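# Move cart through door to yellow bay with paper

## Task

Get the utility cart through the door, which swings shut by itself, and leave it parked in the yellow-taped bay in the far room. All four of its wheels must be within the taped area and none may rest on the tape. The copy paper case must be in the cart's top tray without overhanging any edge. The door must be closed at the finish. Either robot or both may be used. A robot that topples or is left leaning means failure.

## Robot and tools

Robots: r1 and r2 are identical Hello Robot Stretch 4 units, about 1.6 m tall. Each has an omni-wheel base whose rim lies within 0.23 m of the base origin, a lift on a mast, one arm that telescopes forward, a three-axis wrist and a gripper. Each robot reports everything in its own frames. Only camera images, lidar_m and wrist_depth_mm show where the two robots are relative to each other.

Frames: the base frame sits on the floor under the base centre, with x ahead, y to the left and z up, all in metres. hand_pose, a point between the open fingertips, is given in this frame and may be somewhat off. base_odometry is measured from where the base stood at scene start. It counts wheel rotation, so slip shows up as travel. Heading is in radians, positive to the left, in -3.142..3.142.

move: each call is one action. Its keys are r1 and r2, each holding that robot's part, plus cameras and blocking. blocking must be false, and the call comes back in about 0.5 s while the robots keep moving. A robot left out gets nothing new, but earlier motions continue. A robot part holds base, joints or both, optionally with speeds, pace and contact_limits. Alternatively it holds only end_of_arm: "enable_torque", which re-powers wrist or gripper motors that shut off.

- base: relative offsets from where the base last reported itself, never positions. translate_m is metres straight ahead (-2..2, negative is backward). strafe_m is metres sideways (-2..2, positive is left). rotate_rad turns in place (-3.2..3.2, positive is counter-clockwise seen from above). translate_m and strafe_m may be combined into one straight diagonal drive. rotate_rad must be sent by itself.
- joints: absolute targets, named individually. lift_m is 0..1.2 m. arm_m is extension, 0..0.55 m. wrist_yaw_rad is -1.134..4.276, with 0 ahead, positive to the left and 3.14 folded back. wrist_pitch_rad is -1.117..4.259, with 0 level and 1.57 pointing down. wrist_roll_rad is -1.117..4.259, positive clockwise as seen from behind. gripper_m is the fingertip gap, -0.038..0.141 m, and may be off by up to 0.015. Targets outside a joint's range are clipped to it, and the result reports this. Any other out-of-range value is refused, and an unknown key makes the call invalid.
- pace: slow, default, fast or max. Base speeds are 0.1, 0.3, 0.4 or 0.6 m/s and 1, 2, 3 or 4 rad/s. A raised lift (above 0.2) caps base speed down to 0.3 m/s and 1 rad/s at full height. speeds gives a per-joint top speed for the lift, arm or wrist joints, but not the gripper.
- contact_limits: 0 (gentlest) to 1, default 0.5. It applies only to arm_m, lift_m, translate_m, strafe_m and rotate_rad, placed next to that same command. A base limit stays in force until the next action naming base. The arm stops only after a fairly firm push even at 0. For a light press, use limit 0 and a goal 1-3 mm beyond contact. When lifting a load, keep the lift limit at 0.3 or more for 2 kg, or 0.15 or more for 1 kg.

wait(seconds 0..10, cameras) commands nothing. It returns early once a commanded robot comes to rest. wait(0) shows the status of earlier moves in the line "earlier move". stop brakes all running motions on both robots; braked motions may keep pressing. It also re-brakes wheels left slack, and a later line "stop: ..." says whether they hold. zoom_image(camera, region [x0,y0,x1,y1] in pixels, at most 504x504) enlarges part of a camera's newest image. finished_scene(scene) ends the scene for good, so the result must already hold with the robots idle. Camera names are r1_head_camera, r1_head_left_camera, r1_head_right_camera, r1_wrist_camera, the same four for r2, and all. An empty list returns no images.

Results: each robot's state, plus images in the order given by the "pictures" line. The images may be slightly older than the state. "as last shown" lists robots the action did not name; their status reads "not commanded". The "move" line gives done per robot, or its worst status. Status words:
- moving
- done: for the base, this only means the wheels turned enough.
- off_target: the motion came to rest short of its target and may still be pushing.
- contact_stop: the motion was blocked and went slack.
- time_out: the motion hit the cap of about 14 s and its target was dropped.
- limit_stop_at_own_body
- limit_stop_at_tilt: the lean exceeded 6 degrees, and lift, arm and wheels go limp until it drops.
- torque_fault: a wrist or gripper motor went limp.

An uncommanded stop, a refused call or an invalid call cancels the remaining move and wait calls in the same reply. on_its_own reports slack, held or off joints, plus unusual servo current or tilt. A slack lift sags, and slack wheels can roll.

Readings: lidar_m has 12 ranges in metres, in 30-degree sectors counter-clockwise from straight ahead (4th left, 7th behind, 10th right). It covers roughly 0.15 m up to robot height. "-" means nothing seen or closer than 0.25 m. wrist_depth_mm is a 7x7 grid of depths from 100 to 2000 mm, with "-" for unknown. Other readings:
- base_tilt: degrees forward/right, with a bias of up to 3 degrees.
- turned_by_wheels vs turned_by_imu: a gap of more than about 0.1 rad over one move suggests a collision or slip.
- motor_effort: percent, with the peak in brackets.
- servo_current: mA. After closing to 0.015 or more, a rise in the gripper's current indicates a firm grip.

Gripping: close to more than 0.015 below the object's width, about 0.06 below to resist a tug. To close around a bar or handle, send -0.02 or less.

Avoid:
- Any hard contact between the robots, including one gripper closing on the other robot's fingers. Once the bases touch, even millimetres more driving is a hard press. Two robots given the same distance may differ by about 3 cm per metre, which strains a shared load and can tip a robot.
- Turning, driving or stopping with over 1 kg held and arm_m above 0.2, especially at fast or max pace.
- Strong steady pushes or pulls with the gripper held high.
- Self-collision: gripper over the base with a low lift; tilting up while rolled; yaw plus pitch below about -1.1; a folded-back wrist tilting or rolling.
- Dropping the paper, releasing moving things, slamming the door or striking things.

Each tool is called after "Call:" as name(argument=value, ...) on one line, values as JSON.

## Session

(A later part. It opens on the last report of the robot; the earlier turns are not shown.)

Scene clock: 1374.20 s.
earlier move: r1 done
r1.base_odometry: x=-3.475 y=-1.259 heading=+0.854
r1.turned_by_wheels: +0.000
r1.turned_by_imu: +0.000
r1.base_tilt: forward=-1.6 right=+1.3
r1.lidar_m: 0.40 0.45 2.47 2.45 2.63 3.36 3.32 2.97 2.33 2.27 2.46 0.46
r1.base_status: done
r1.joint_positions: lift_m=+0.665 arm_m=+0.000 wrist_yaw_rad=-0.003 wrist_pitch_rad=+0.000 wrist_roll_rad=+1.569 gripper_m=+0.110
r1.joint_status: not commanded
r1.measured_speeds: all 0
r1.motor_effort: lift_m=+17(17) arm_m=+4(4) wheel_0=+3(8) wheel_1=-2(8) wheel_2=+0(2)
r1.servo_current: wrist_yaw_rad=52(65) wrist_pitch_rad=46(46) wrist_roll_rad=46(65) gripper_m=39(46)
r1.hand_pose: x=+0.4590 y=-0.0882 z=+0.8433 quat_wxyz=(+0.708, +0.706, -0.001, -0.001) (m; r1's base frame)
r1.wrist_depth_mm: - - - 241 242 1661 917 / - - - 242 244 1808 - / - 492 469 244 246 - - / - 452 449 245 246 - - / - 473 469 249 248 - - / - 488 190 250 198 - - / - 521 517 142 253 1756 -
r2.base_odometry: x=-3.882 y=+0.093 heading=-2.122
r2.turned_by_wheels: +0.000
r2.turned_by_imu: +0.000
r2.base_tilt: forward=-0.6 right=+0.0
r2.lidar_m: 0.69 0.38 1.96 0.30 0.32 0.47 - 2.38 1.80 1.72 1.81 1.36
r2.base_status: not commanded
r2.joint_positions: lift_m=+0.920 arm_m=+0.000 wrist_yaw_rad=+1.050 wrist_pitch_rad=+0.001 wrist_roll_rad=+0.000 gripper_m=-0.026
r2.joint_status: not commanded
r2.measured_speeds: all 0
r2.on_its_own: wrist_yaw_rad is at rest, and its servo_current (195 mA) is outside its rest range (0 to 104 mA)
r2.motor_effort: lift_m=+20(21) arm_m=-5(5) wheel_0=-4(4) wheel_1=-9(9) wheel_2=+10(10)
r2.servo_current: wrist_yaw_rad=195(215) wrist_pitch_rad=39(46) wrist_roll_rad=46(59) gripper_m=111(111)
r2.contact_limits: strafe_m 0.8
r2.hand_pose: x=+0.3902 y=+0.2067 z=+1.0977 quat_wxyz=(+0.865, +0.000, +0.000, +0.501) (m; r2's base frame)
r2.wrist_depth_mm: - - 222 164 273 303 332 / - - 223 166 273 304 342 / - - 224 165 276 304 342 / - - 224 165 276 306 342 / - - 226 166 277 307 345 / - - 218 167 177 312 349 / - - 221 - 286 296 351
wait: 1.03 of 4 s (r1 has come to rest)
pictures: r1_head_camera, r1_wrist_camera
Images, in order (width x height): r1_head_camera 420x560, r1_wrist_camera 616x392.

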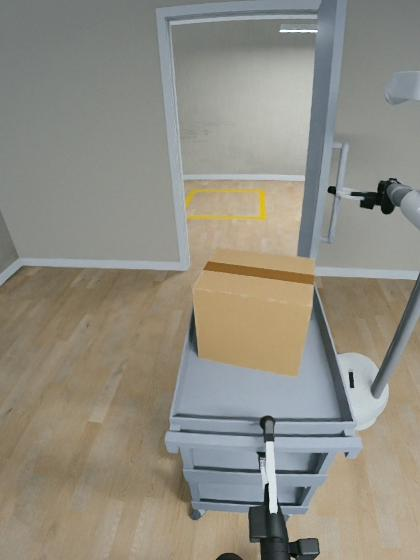

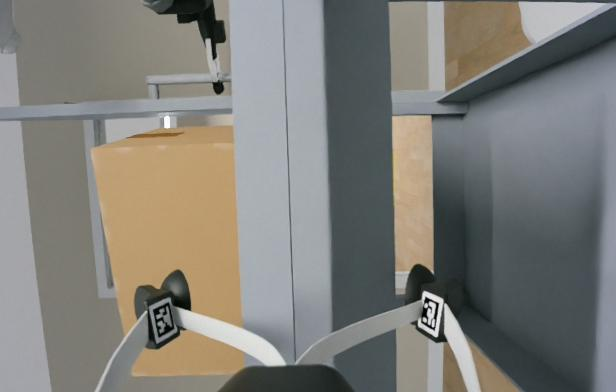

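Call:
move(blocking=false, r1={"base": {"translate_m": 0.05}, "pace": "slow"}, cameras=[])

Call:
wait(seconds=4, cameras=[])

Call:
move(blocking=false, r1={"joints": {"gripper_m": -0.033}}, cameras=[])

Call:
wait(seconds=4, cameras=["r1_head_camera"])

Scene clock: 1381.27 s.
move: r1 moving
r1.base_odometry: x=-3.467 y=-1.250 heading=+0.854
r1.turned_by_wheels: +0.000
r1.turned_by_imu: +0.000
r1.base_tilt: forward=-1.6 right=+1.3
r1.lidar_m: 0.38 0.42 2.48 2.44 2.62 3.39 3.34 2.95 2.32 2.28 2.45 0.43
r1.base_status: translate_m moving
r1.joint_positions: lift_m=+0.665 arm_m=+0.000 wrist_yaw_rad=-0.003 wrist_pitch_rad=+0.000 wrist_roll_rad=+1.569 gripper_m=+0.110
r1.joint_status: not commanded
r1.measured_speeds: translate_m=+0.048 strafe_m=+0.000 rotate_rad=-0.002 lift_m=+0.000 arm_m=+0.000 wrist_yaw_rad=+0.000 wrist_pitch_rad=+0.000 wrist_roll_rad=+0.000
r1.motor_effort: lift_m=+16(17) arm_m=+4(4) wheel_0=+6(7) wheel_1=+5(5) wheel_2=-5(7)
r1.servo_current: wrist_yaw_rad=52(72) wrist_pitch_rad=39(46) wrist_roll_rad=39(46) gripper_m=39(46)
r1.hand_pose: x=+0.4590 y=-0.0882 z=+0.8433 quat_wxyz=(+0.708, +0.706, -0.001, -0.001) (m; r1's base frame)
r1.wrist_depth_mm: - - - 230 231 1708 - / - - - 231 233 1863 - / - 469 439 234 235 - - / - 439 442 236 236 - - / - 459 459 237 238 - - / - 473 190 239 200 - - / - 500 500 142 242 1808 -
r2.base_odometry: x=-3.882 y=+0.093 heading=-2.122
r2.turned_by_wheels: +0.000
r2.turned_by_imu: +0.000
r2.base_tilt: forward=-0.6 right=+0.0
r2.lidar_m: 0.75 0.37 1.95 0.29 0.31 0.44 - 2.41 1.78 1.72 1.79 1.35
r2.base_status: not commanded
r2.joint_positions: lift_m=+0.920 arm_m=+0.000 wrist_yaw_rad=+1.050 wrist_pitch_rad=+0.001 wrist_roll_rad=+0.000 gripper_m=-0.026
r2.joint_status: not commanded
r2.measured_speeds: all 0
r2.motor_effort: lift_m=+20(21) arm_m=-4(5) wheel_0=-4(4) wheel_1=-9(9) wheel_2=+10(10)
r2.servo_current: wrist_yaw_rad=208(215) wrist_pitch_rad=46(46) wrist_roll_rad=52(59) gripper_m=111(117)
r2.contact_limits: strafe_m 0.8
r2.hand_pose: x=+0.3902 y=+0.2067 z=+1.0977 quat_wxyz=(+0.865, +0.000, +0.000, +0.501) (m; r2's base frame)
r2.wrist_depth_mm: - - 223 165 273 301 332 / - - 223 166 274 303 340 / - - 224 165 276 304 340 / - - 224 166 278 306 343 / - - 225 166 278 307 345 / - - 218 167 178 307 347 / - - 221 - 286 296 353
pictures: none
No camera images: "cameras" was empty.

Scene clock: 1382.47 s.
earlier move: r1 done
r1.base_odometry: x=-3.443 y=-1.222 heading=+0.854
r1.turned_by_wheels: +0.000
r1.turned_by_imu: +0.000
r1.base_tilt: forward=-1.6 right=+1.3
r1.lidar_m: 0.35 0.39 2.49 2.44 2.62 3.40 3.38 2.94 2.34 2.29 2.46 0.39
r1.base_status: done
r1.joint_positions: lift_m=+0.665 arm_m=+0.000 wrist_yaw_rad=-0.003 wrist_pitch_rad=+0.000 wrist_roll_rad=+1.569 gripper_m=+0.110
r1.joint_status: not commanded
r1.measured_speeds: all 0
r1.motor_effort: lift_m=+16(17) arm_m=+4(4) wheel_0=+2(7) wheel_1=+2(6) wheel_2=-4(7)
r1.servo_current: wrist_yaw_rad=59(72) wrist_pitch_rad=46(46) wrist_roll_rad=46(59) gripper_m=39(52)
r1.hand_pose: x=+0.4590 y=-0.0882 z=+0.8433 quat_wxyz=(+0.708, +0.706, -0.001, -0.001) (m; r1's base frame)
r1.wrist_depth_mm: - - 1098 204 204 1661 917 / - - - 204 205 1863 - / - 424 399 205 205 - - / - 407 407 206 206 - - / - 424 424 206 206 - - / - 209 439 206 208 185 - / - 459 455 144 208 - -
r2.base_odometry: x=-3.882 y=+0.093 heading=-2.122
r2.turned_by_wheels: +0.000
r2.turned_by_imu: +0.000
r2.base_tilt: forward=-0.6 right=+0.1
r2.lidar_m: 0.70 0.35 1.92 0.29 0.31 0.44 - 2.40 1.79 1.71 1.80 1.35
r2.base_status: not commanded
r2.joint_positions: lift_m=+0.920 arm_m=+0.000 wrist_yaw_rad=+1.050 wrist_pitch_rad=+0.001 wrist_roll_rad=+0.000 gripper_m=-0.026
r2.joint_status: not commanded
r2.measured_speeds: all 0
r2.on_its_own: wrist_yaw_rad is at rest, and its servo_current (202 mA) is outside its rest range (0 to 104 mA)
r2.motor_effort: lift_m=+20(21) arm_m=-5(5) wheel_0=-4(4) wheel_1=-9(9) wheel_2=+10(10)
r2.servo_current: wrist_yaw_rad=202(215) wrist_pitch_rad=39(46) wrist_roll_rad=46(65) gripper_m=111(117)
r2.contact_limits: strafe_m 0.8
r2.hand_pose: x=+0.3902 y=+0.2067 z=+1.0977 quat_wxyz=(+0.865, +0.000, +0.000, +0.501) (m; r2's base frame)
r2.wrist_depth_mm: - - 223 164 273 301 332 / - - 223 166 274 303 340 / - - 224 165 274 304 342 / - - 224 165 276 306 343 / - - 227 166 279 307 345 / - - 219 167 178 310 347 / - - 222 - 287 296 349
wait: 1.20 of 4 s (r1 has come to rest)
pictures: none
No camera images: "cameras" was empty.

Scene clock: 1382.97 s.
move: r1 moving
r1.base_odometry: x=-3.443 y=-1.222 heading=+0.854
r1.turned_by_wheels: +0.000
r1.turned_by_imu: +0.000
r1.base_tilt: forward=-1.6 right=+1.3
r1.lidar_m: 0.35 0.39 2.46 2.43 2.62 3.43 3.38 2.98 2.34 2.28 2.46 0.40
r1.base_status: not commanded
r1.joint_positions: lift_m=+0.665 arm_m=+0.000 wrist_yaw_rad=-0.003 wrist_pitch_rad=+0.003 wrist_roll_rad=+1.569 gripper_m=+0.095
r1.joint_status: gripper_m moving
r1.measured_speeds: translate_m=+0.000 strafe_m=+0.000 rotate_rad=+0.000 lift_m=+0.000 arm_m=+0.000 wrist_yaw_rad=+0.000 wrist_pitch_rad=+0.026 wrist_roll_rad=+0.000
r1.motor_effort: lift_m=+17(17) arm_m=+4(4) wheel_0=+2(3) wheel_1=+2(2) wheel_2=-4(5)
r1.servo_current: wrist_yaw_rad=46(59) wrist_pitch_rad=46(52) wrist_roll_rad=33(59) gripper_m=130(130)
r1.hand_pose: x=+0.4590 y=-0.0882 z=+0.8425 quat_wxyz=(+0.708, +0.706, +0.000, -0.002) (m; r1's base frame)
r1.wrist_depth_mm: - - 1098 202 204 1618 917 / - - - 204 204 1863 - / - 462 399 204 204 - - / - 407 407 205 206 - - / - 421 421 206 207 - - / - 220 211 206 207 - - / - 459 455 147 209 - -
r2.base_odometry: x=-3.882 y=+0.093 heading=-2.122
r2.turned_by_wheels: +0.000
r2.turned_by_imu: +0.000
r2.base_tilt: forward=-0.6 right=+0.1
r2.lidar_m: 0.74 0.36 1.94 0.31 0.33 0.44 - 2.38 1.79 1.72 1.78 1.37
r2.base_status: not commanded
r2.joint_positions: lift_m=+0.920 arm_m=+0.000 wrist_yaw_rad=+1.050 wrist_pitch_rad=+0.001 wrist_roll_rad=+0.000 gripper_m=-0.026
r2.joint_status: not commanded
r2.measured_speeds: all 0
r2.motor_effort: lift_m=+21(21) arm_m=-5(5) wheel_0=-3(4) wheel_1=-9(9) wheel_2=+10(10)
r2.servo_current: wrist_yaw_rad=195(215) wrist_pitch_rad=39(46) wrist_roll_rad=46(52) gripper_m=111(117)
r2.contact_limits: strafe_m 0.8
r2.hand_pose: x=+0.3902 y=+0.2067 z=+1.0977 quat_wxyz=(+0.865, +0.000, +0.000, +0.501) (m; r2's base frame)
r2.wrist_depth_mm: - - 222 164 273 303 332 / - - 223 166 273 304 342 / - - 223 164 274 304 342 / - - 225 165 277 306 343 / - - 225 166 279 309 343 / - - 218 167 178 310 347 / - - 221 - 286 297 351
pictures: none
No camera images: "cameras" was empty.

Scene clock: 1384.63 s.
earlier move: r1 done
r1.base_odometry: x=-3.443 y=-1.221 heading=+0.854
r1.turned_by_wheels: +0.000
r1.turned_by_imu: +0.000
r1.base_tilt: forward=-1.6 right=+1.3
r1.lidar_m: 0.35 0.38 2.49 2.41 2.65 3.40 3.38 2.94 2.32 2.28 2.45 0.40
r1.base_status: not commanded
r1.joint_positions: lift_m=+0.665 arm_m=+0.000 wrist_yaw_rad=-0.003 wrist_pitch_rad=+0.012 wrist_roll_rad=+1.569 gripper_m=-0.031
r1.joint_status: all done
r1.measured_speeds: all 0
r1.motor_effort: lift_m=+17(17) arm_m=-4(4) wheel_0=+0(3) wheel_1=+1(2) wheel_2=+1(5)
r1.servo_current: wrist_yaw_rad=46(72) wrist_pitch_rad=65(72) wrist_roll_rad=33(72) gripper_m=143(358)
r1.hand_pose: x=+0.4591 y=-0.0882 z=+0.8400 quat_wxyz=(+0.708, +0.706, +0.003, -0.005) (m; r1's base frame)
r1.wrist_depth_mm: - - 1098 196 198 1661 904 / - - - 198 200 1708 - / - 407 394 199 200 - - / - 402 399 201 201 - - / - 415 418 202 203 - - / - 427 177 202 204 165 - / - 170 173 203 204 161 -
r2.base_odometry: x=-3.882 y=+0.093 heading=-2.122
r2.turned_by_wheels: +0.000
r2.turned_by_imu: +0.000
r2.base_tilt: forward=-0.6 right=+0.0
r2.lidar_m: 0.75 0.39 1.94 0.31 0.29 0.45 - 2.41 1.80 1.72 1.81 1.37
r2.base_status: not commanded
r2.joint_positions: lift_m=+0.920 arm_m=+0.000 wrist_yaw_rad=+1.050 wrist_pitch_rad=+0.001 wrist_roll_rad=+0.000 gripper_m=-0.026
r2.joint_status: not commanded
r2.measured_speeds: all 0
r2.on_its_own: wrist_yaw_rad is at rest, and its servo_current (215 mA) is outside its rest range (0 to 104 mA)
r2.motor_effort: lift_m=+20(21) arm_m=-4(5) wheel_0=-4(4) wheel_1=-9(9) wheel_2=+10(10)
r2.servo_current: wrist_yaw_rad=215(221) wrist_pitch_rad=46(52) wrist_roll_rad=46(59) gripper_m=104(117)
r2.contact_limits: strafe_m 0.8
r2.hand_pose: x=+0.3902 y=+0.2067 z=+1.0977 quat_wxyz=(+0.865, +0.000, +0.000, +0.501) (m; r2's base frame)
r2.wrist_depth_mm: - - 222 164 273 303 330 / - - 223 166 274 303 340 / - - 224 165 276 304 340 / - - 225 165 278 306 343 / - - 226 166 278 309 345 / - - 219 167 178 309 349 / - - 222 - 285 296 353
wait: 1.67 of 4 s (r1 has come to rest)
pictures: r1_head_camera
Images, in order (width x height): r1_head_camera 420x560.

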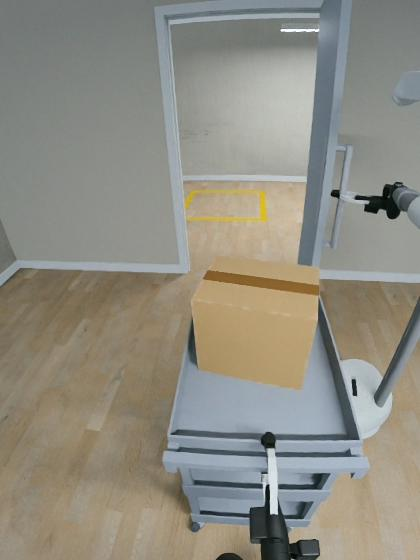

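Call:
move(blocking=false, r1={"base": {"strafe_m": -0.1}, "pace": "slow"}, cameras=[])

Call:
wait(seconds=6, cameras=["r1_head_camera","r2_head_left_camera"])

Scene clock: 1391.43 s.
move: r1 moving
r1.base_odometry: x=-3.432 y=-1.231 heading=+0.854
r1.turned_by_wheels: +0.000
r1.turned_by_imu: +0.000
r1.base_tilt: forward=-1.6 right=+1.3
r1.lidar_m: 0.36 0.40 2.47 2.46 2.67 3.42 3.37 2.95 2.30 2.26 2.45 0.39
r1.base_status: strafe_m moving
r1.joint_positions: lift_m=+0.665 arm_m=+0.000 wrist_yaw_rad=-0.001 wrist_pitch_rad=+0.012 wrist_roll_rad=+1.569 gripper_m=-0.031
r1.joint_status: not commanded
r1.measured_speeds: translate_m=+0.000 strafe_m=-0.055 rotate_rad=-0.003 lift_m=+0.000 arm_m=+0.000 wrist_yaw_rad=+0.027 wrist_pitch_rad=+0.000 wrist_roll_rad=+0.000
r1.motor_effort: lift_m=+17(17) arm_m=-3(4) wheel_0=+9(9) wheel_1=-4(7) wheel_2=+1(1)
r1.servo_current: wrist_yaw_rad=46(65) wrist_pitch_rad=59(72) wrist_roll_rad=52(78) gripper_m=137(143)
r1.hand_pose: x=+0.4592 y=-0.0876 z=+0.8400 quat_wxyz=(+0.708, +0.706, +0.004, -0.004) (m; r1's base frame)
r1.wrist_depth_mm: - - - 191 192 1618 - / - - 133 192 193 1661 - / - 389 389 195 196 - - / - 399 397 197 197 - - / - 415 415 198 200 - - / - 430 176 200 202 166 - / - 170 174 203 204 159 -
r2.base_odometry: x=-3.882 y=+0.093 heading=-2.122
r2.turned_by_wheels: +0.000
r2.turned_by_imu: +0.000
r2.base_tilt: forward=-0.6 right=+0.0
r2.lidar_m: 0.72 0.36 1.97 0.30 0.33 0.42 - 2.41 1.79 1.71 1.77 1.37
r2.base_status: not commanded
r2.joint_positions: lift_m=+0.920 arm_m=+0.000 wrist_yaw_rad=+1.050 wrist_pitch_rad=+0.001 wrist_roll_rad=+0.000 gripper_m=-0.026
r2.joint_status: not commanded
r2.measured_speeds: all 0
r2.motor_effort: lift_m=+20(21) arm_m=-4(5) wheel_0=-3(4) wheel_1=-9(9) wheel_2=+10(10)
r2.servo_current: wrist_yaw_rad=195(215) wrist_pitch_rad=39(46) wrist_roll_rad=52(52) gripper_m=117(117)
r2.contact_limits: strafe_m 0.8
r2.hand_pose: x=+0.3902 y=+0.2067 z=+1.0977 quat_wxyz=(+0.865, +0.000, +0.000, +0.501) (m; r2's base frame)
r2.wrist_depth_mm: - - 222 165 274 303 332 / - - 224 166 273 301 342 / - - 224 165 274 304 343 / - - 225 166 277 306 342 / - - 225 166 278 309 345 / - - 218 167 178 312 347 / - - 222 - 286 296 351
pictures: none
No camera images: "cameras" was empty.

Scene clock: 1393.17 s.
earlier move: r1 done
r1.base_odometry: x=-3.367 y=-1.287 heading=+0.854
r1.turned_by_wheels: +0.000
r1.turned_by_imu: -0.001
r1.base_tilt: forward=-1.6 right=+1.3
r1.lidar_m: 0.38 0.39 2.59 2.53 2.77 3.43 3.41 2.83 2.24 2.18 2.34 0.43
r1.base_status: done
r1.joint_positions: lift_m=+0.665 arm_m=+0.000 wrist_yaw_rad=+0.000 wrist_pitch_rad=-0.008 wrist_roll_rad=+1.569 gripper_m=-0.032
r1.joint_status: not commanded
r1.measured_speeds: all 0
r1.motor_effort: lift_m=+16(17) arm_m=+3(4) wheel_0=-1(13) wheel_1=+0(7) wheel_2=+1(4)
r1.servo_current: wrist_yaw_rad=46(78) wrist_pitch_rad=46(78) wrist_roll_rad=46(78) gripper_m=72(143)
r1.hand_pose: x=+0.4593 y=-0.0873 z=+0.8455 quat_wxyz=(+0.708, +0.706, -0.002, +0.003) (m; r1's base frame)
r1.wrist_depth_mm: - - - 244 244 1499 891 / - - - 240 242 1863 1308 / - - - 237 236 1708 - / - 439 439 234 234 - - / - 449 445 229 230 - - / - 455 188 180 227 - - / - 151 455 168 171 - -
r2.base_odometry: x=-3.882 y=+0.093 heading=-2.122
r2.turned_by_wheels: +0.000
r2.turned_by_imu: +0.000
r2.base_tilt: forward=-0.5 right=+0.0
r2.lidar_m: 0.74 0.38 1.93 0.28 0.27 0.38 1.13 2.41 1.78 1.72 1.82 1.35
r2.base_status: not commanded
r2.joint_positions: lift_m=+0.920 arm_m=+0.000 wrist_yaw_rad=+1.050 wrist_pitch_rad=+0.001 wrist_roll_rad=+0.000 gripper_m=-0.026
r2.joint_status: not commanded
r2.measured_speeds: all 0
r2.on_its_own: wrist_yaw_rad is at rest, and its servo_current (215 mA) is outside its rest range (0 to 104 mA)
r2.motor_effort: lift_m=+20(21) arm_m=-4(5) wheel_0=-4(4) wheel_1=-9(9) wheel_2=+10(10)
r2.servo_current: wrist_yaw_rad=215(215) wrist_pitch_rad=39(46) wrist_roll_rad=52(59) gripper_m=111(117)
r2.contact_limits: strafe_m 0.8
r2.hand_pose: x=+0.3902 y=+0.2067 z=+1.0977 quat_wxyz=(+0.865, +0.000, +0.000, +0.501) (m; r2's base frame)
r2.wrist_depth_mm: - - 222 164 273 303 334 / - - 223 165 273 303 340 / - - 224 165 274 306 342 / - - 225 165 277 307 343 / - - 226 166 279 306 345 / - - 219 166 178 309 349 / - - 222 - 286 296 349
wait: 1.73 of 6 s (r1 has come to rest)
pictures: r1_head_camera, r2_head_left_camera
Images, in order (width x height): r1_head_camera 420x560, r2_head_left_camera 420x672.

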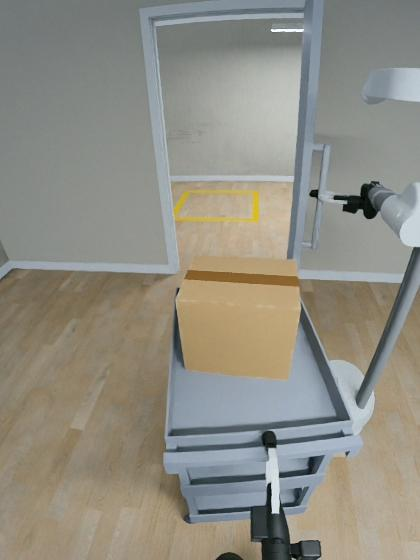

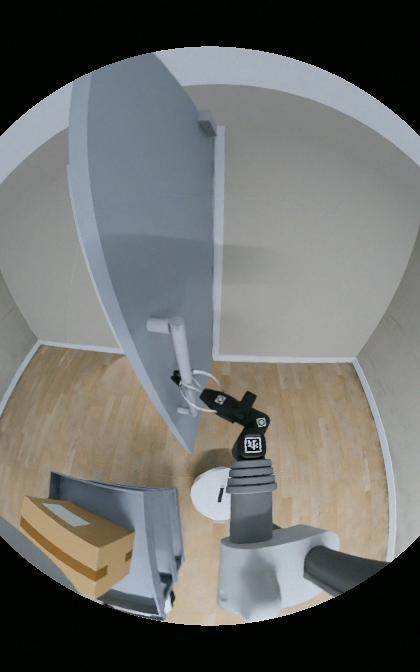

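Call:
move(blocking=false, r1={"joints": {"gripper_m": 0.11}, "base": {"rotate_rad": 0.1}, "pace": "slow"}, cameras=[])

Call:
wait(seconds=3, cameras=[])

Call:
wait(seconds=1.5, cameras=["r1_head_camera"])

Scene clock: 1400.63 s.
move: r1 moving
r1.base_odometry: x=-3.367 y=-1.287 heading=+0.944
r1.turned_by_wheels: +0.090
r1.turned_by_imu: +0.090
r1.base_tilt: forward=-1.6 right=+1.3
r1.lidar_m: 0.38 0.41 2.55 2.54 2.84 3.39 3.37 2.63 2.18 2.17 2.44 0.43
r1.base_status: rotate_rad moving
r1.joint_positions: lift_m=+0.665 arm_m=+0.000 wrist_yaw_rad=-0.009 wrist_pitch_rad=-0.008 wrist_roll_rad=+1.569 gripper_m=-0.019
r1.joint_status: gripper_m moving
r1.measured_speeds: translate_m=+0.000 strafe_m=+0.001 rotate_rad=+0.150 lift_m=+0.000 arm_m=+0.000 wrist_yaw_rad=+0.000 wrist_pitch_rad=-0.001 wrist_roll_rad=+0.000
r1.motor_effort: lift_m=+17(17) arm_m=+2(4) wheel_0=-7(10) wheel_1=-2(6) wheel_2=-11(12)
r1.servo_current: wrist_yaw_rad=52(78) wrist_pitch_rad=52(52) wrist_roll_rad=39(65) gripper_m=46(65)
r1.hand_pose: x=+0.4585 y=-0.0900 z=+0.8458 quat_wxyz=(+0.708, +0.706, -0.006, +0.000) (m; r1's base frame)
r1.wrist_depth_mm: - - - 229 228 1808 1229 / - - - 228 228 1863 - / - - 455 228 227 - - / - 439 436 229 227 - - / - 455 452 226 227 - - / - 469 182 182 226 - - / - 151 480 152 224 - -
r2.base_odometry: x=-3.882 y=+0.093 heading=-2.122
r2.turned_by_wheels: +0.000
r2.turned_by_imu: +0.000
r2.base_tilt: forward=-0.6 right=+0.0
r2.lidar_m: 0.71 0.39 1.96 0.28 0.30 0.40 1.12 2.43 1.78 1.72 1.81 1.34
r2.base_status: not commanded
r2.joint_positions: lift_m=+0.920 arm_m=+0.000 wrist_yaw_rad=+1.050 wrist_pitch_rad=+0.001 wrist_roll_rad=+0.000 gripper_m=-0.026
r2.joint_status: not commanded
r2.measured_speeds: all 0
r2.motor_effort: lift_m=+20(21) arm_m=-4(5) wheel_0=-4(4) wheel_1=-9(9) wheel_2=+10(10)
r2.servo_current: wrist_yaw_rad=202(208) wrist_pitch_rad=46(46) wrist_roll_rad=46(52) gripper_m=117(117)
r2.contact_limits: strafe_m 0.8
r2.hand_pose: x=+0.3902 y=+0.2067 z=+1.0977 quat_wxyz=(+0.865, +0.000, +0.000, +0.501) (m; r2's base frame)
r2.wrist_depth_mm: - - 223 164 274 303 334 / - - 224 166 273 303 340 / - - 224 165 274 304 340 / - - 225 165 277 307 343 / - - 226 166 277 307 345 / - - 218 167 178 309 347 / - - 222 - 286 296 351
pictures: none
No camera images: "cameras" was empty.

Scene clock: 1403.63 s.
earlier move: r1 moving
r1.base_odometry: x=-3.367 y=-1.287 heading=+0.953
r1.turned_by_wheels: +0.009
r1.turned_by_imu: +0.009
r1.base_tilt: forward=-1.6 right=+1.3
r1.lidar_m: 0.41 0.43 2.56 2.55 2.86 3.41 3.37 2.63 2.19 2.18 2.46 0.42
r1.base_status: done
r1.joint_positions: lift_m=+0.665 arm_m=+0.000 wrist_yaw_rad=-0.008 wrist_pitch_rad=-0.008 wrist_roll_rad=+1.569 gripper_m=+0.080
r1.joint_status: gripper_m moving
r1.measured_speeds: all 0
r1.motor_effort: lift_m=+17(17) arm_m=+4(4) wheel_0=-3(10) wheel_1=-2(6) wheel_2=-5(12)
r1.servo_current: wrist_yaw_rad=65(85) wrist_pitch_rad=52(59) wrist_roll_rad=52(72) gripper_m=59(65)
r1.hand_pose: x=+0.4586 y=-0.0896 z=+0.8458 quat_wxyz=(+0.708, +0.706, -0.006, +0.000) (m; r1's base frame)
r1.wrist_depth_mm: - - - 228 228 1808 1281 / - - - 229 229 1808 - / - - 442 230 230 - - / - 449 445 232 232 - - / - 462 452 233 232 - - / - 488 192 187 234 - - / - - 496 155 180 621 -
r2.base_odometry: x=-3.882 y=+0.093 heading=-2.122
r2.turned_by_wheels: +0.000
r2.turned_by_imu: +0.000
r2.base_tilt: forward=-0.6 right=+0.0
r2.lidar_m: 0.73 0.34 1.95 0.25 0.30 0.38 1.16 2.39 1.81 1.72 1.80 1.36
r2.base_status: not commanded
r2.joint_positions: lift_m=+0.920 arm_m=+0.000 wrist_yaw_rad=+1.050 wrist_pitch_rad=+0.001 wrist_roll_rad=+0.000 gripper_m=-0.026
r2.joint_status: not commanded
r2.measured_speeds: all 0
r2.motor_effort: lift_m=+20(21) arm_m=-5(5) wheel_0=-4(4) wheel_1=-9(9) wheel_2=+10(10)
r2.servo_current: wrist_yaw_rad=202(215) wrist_pitch_rad=46(46) wrist_roll_rad=52(65) gripper_m=111(117)
r2.contact_limits: strafe_m 0.8
r2.hand_pose: x=+0.3902 y=+0.2067 z=+1.0977 quat_wxyz=(+0.865, +0.000, +0.000, +0.501) (m; r2's base frame)
r2.wrist_depth_mm: - - 222 164 273 303 332 / - - 223 166 274 303 340 / - - 224 165 276 304 342 / - - 224 165 277 306 342 / - - 226 166 279 307 345 / - - 218 167 178 309 349 / - - 222 - 286 296 351
wait: 3.00 s; no rest
pictures: none
No camera images: "cameras" was empty.

Scene clock: 1405.10 s.
earlier move: r1 done
r1.base_odometry: x=-3.367 y=-1.287 heading=+0.953
r1.turned_by_wheels: +0.000
r1.turned_by_imu: +0.000
r1.base_tilt: forward=-1.6 right=+1.3
r1.lidar_m: 0.38 0.45 2.56 2.54 2.86 3.39 3.36 2.62 2.18 2.19 2.47 0.43
r1.base_status: done
r1.joint_positions: lift_m=+0.665 arm_m=+0.000 wrist_yaw_rad=-0.008 wrist_pitch_rad=-0.008 wrist_roll_rad=+1.569 gripper_m=+0.110
r1.joint_status: all done
r1.measured_speeds: all 0
r1.motor_effort: lift_m=+17(17) arm_m=+4(4) wheel_0=-3(10) wheel_1=-2(6) wheel_2=-5(12)
r1.servo_current: wrist_yaw_rad=46(85) wrist_pitch_rad=59(59) wrist_roll_rad=59(72) gripper_m=46(72)
r1.hand_pose: x=+0.4586 y=-0.0896 z=+0.8458 quat_wxyz=(+0.708, +0.706, -0.006, +0.000) (m; r1's base frame)
r1.wrist_depth_mm: - - - 228 228 1756 1281 / - - - 229 229 1808 - / - - 442 229 231 - - / - 445 442 233 231 - - / - 466 459 233 233 - - / - 492 192 186 235 - - / - - 496 156 180 627 -
r2.base_odometry: x=-3.882 y=+0.093 heading=-2.122
r2.turned_by_wheels: +0.000
r2.turned_by_imu: +0.000
r2.base_tilt: forward=-0.6 right=+0.0
r2.lidar_m: 0.70 0.38 1.94 0.28 0.29 0.39 1.17 2.39 1.79 1.71 1.79 1.37
r2.base_status: not commanded
r2.joint_positions: lift_m=+0.920 arm_m=+0.000 wrist_yaw_rad=+1.050 wrist_pitch_rad=+0.001 wrist_roll_rad=+0.000 gripper_m=-0.026
r2.joint_status: not commanded
r2.measured_speeds: all 0
r2.on_its_own: wrist_yaw_rad is at rest, and its servo_current (208 mA) is outside its rest range (0 to 104 mA)
r2.motor_effort: lift_m=+20(21) arm_m=-4(5) wheel_0=-4(4) wheel_1=-9(9) wheel_2=+10(10)
r2.servo_current: wrist_yaw_rad=208(215) wrist_pitch_rad=39(46) wrist_roll_rad=46(65) gripper_m=111(117)
r2.contact_limits: strafe_m 0.8
r2.hand_pose: x=+0.3902 y=+0.2067 z=+1.0977 quat_wxyz=(+0.865, +0.000, +0.000, +0.501) (m; r2's base frame)
r2.wrist_depth_mm: - - 223 164 273 303 334 / - - 223 165 274 303 342 / - - 224 165 274 304 340 / - - 225 165 276 306 343 / - - 225 166 279 309 345 / - - 219 167 178 309 345 / - - 222 - 286 296 351
wait: 1.47 of 1.5 s (r1 has come to rest)
pictures: r1_head_camera
Images, in order (width x height): r1_head_camera 420x560.

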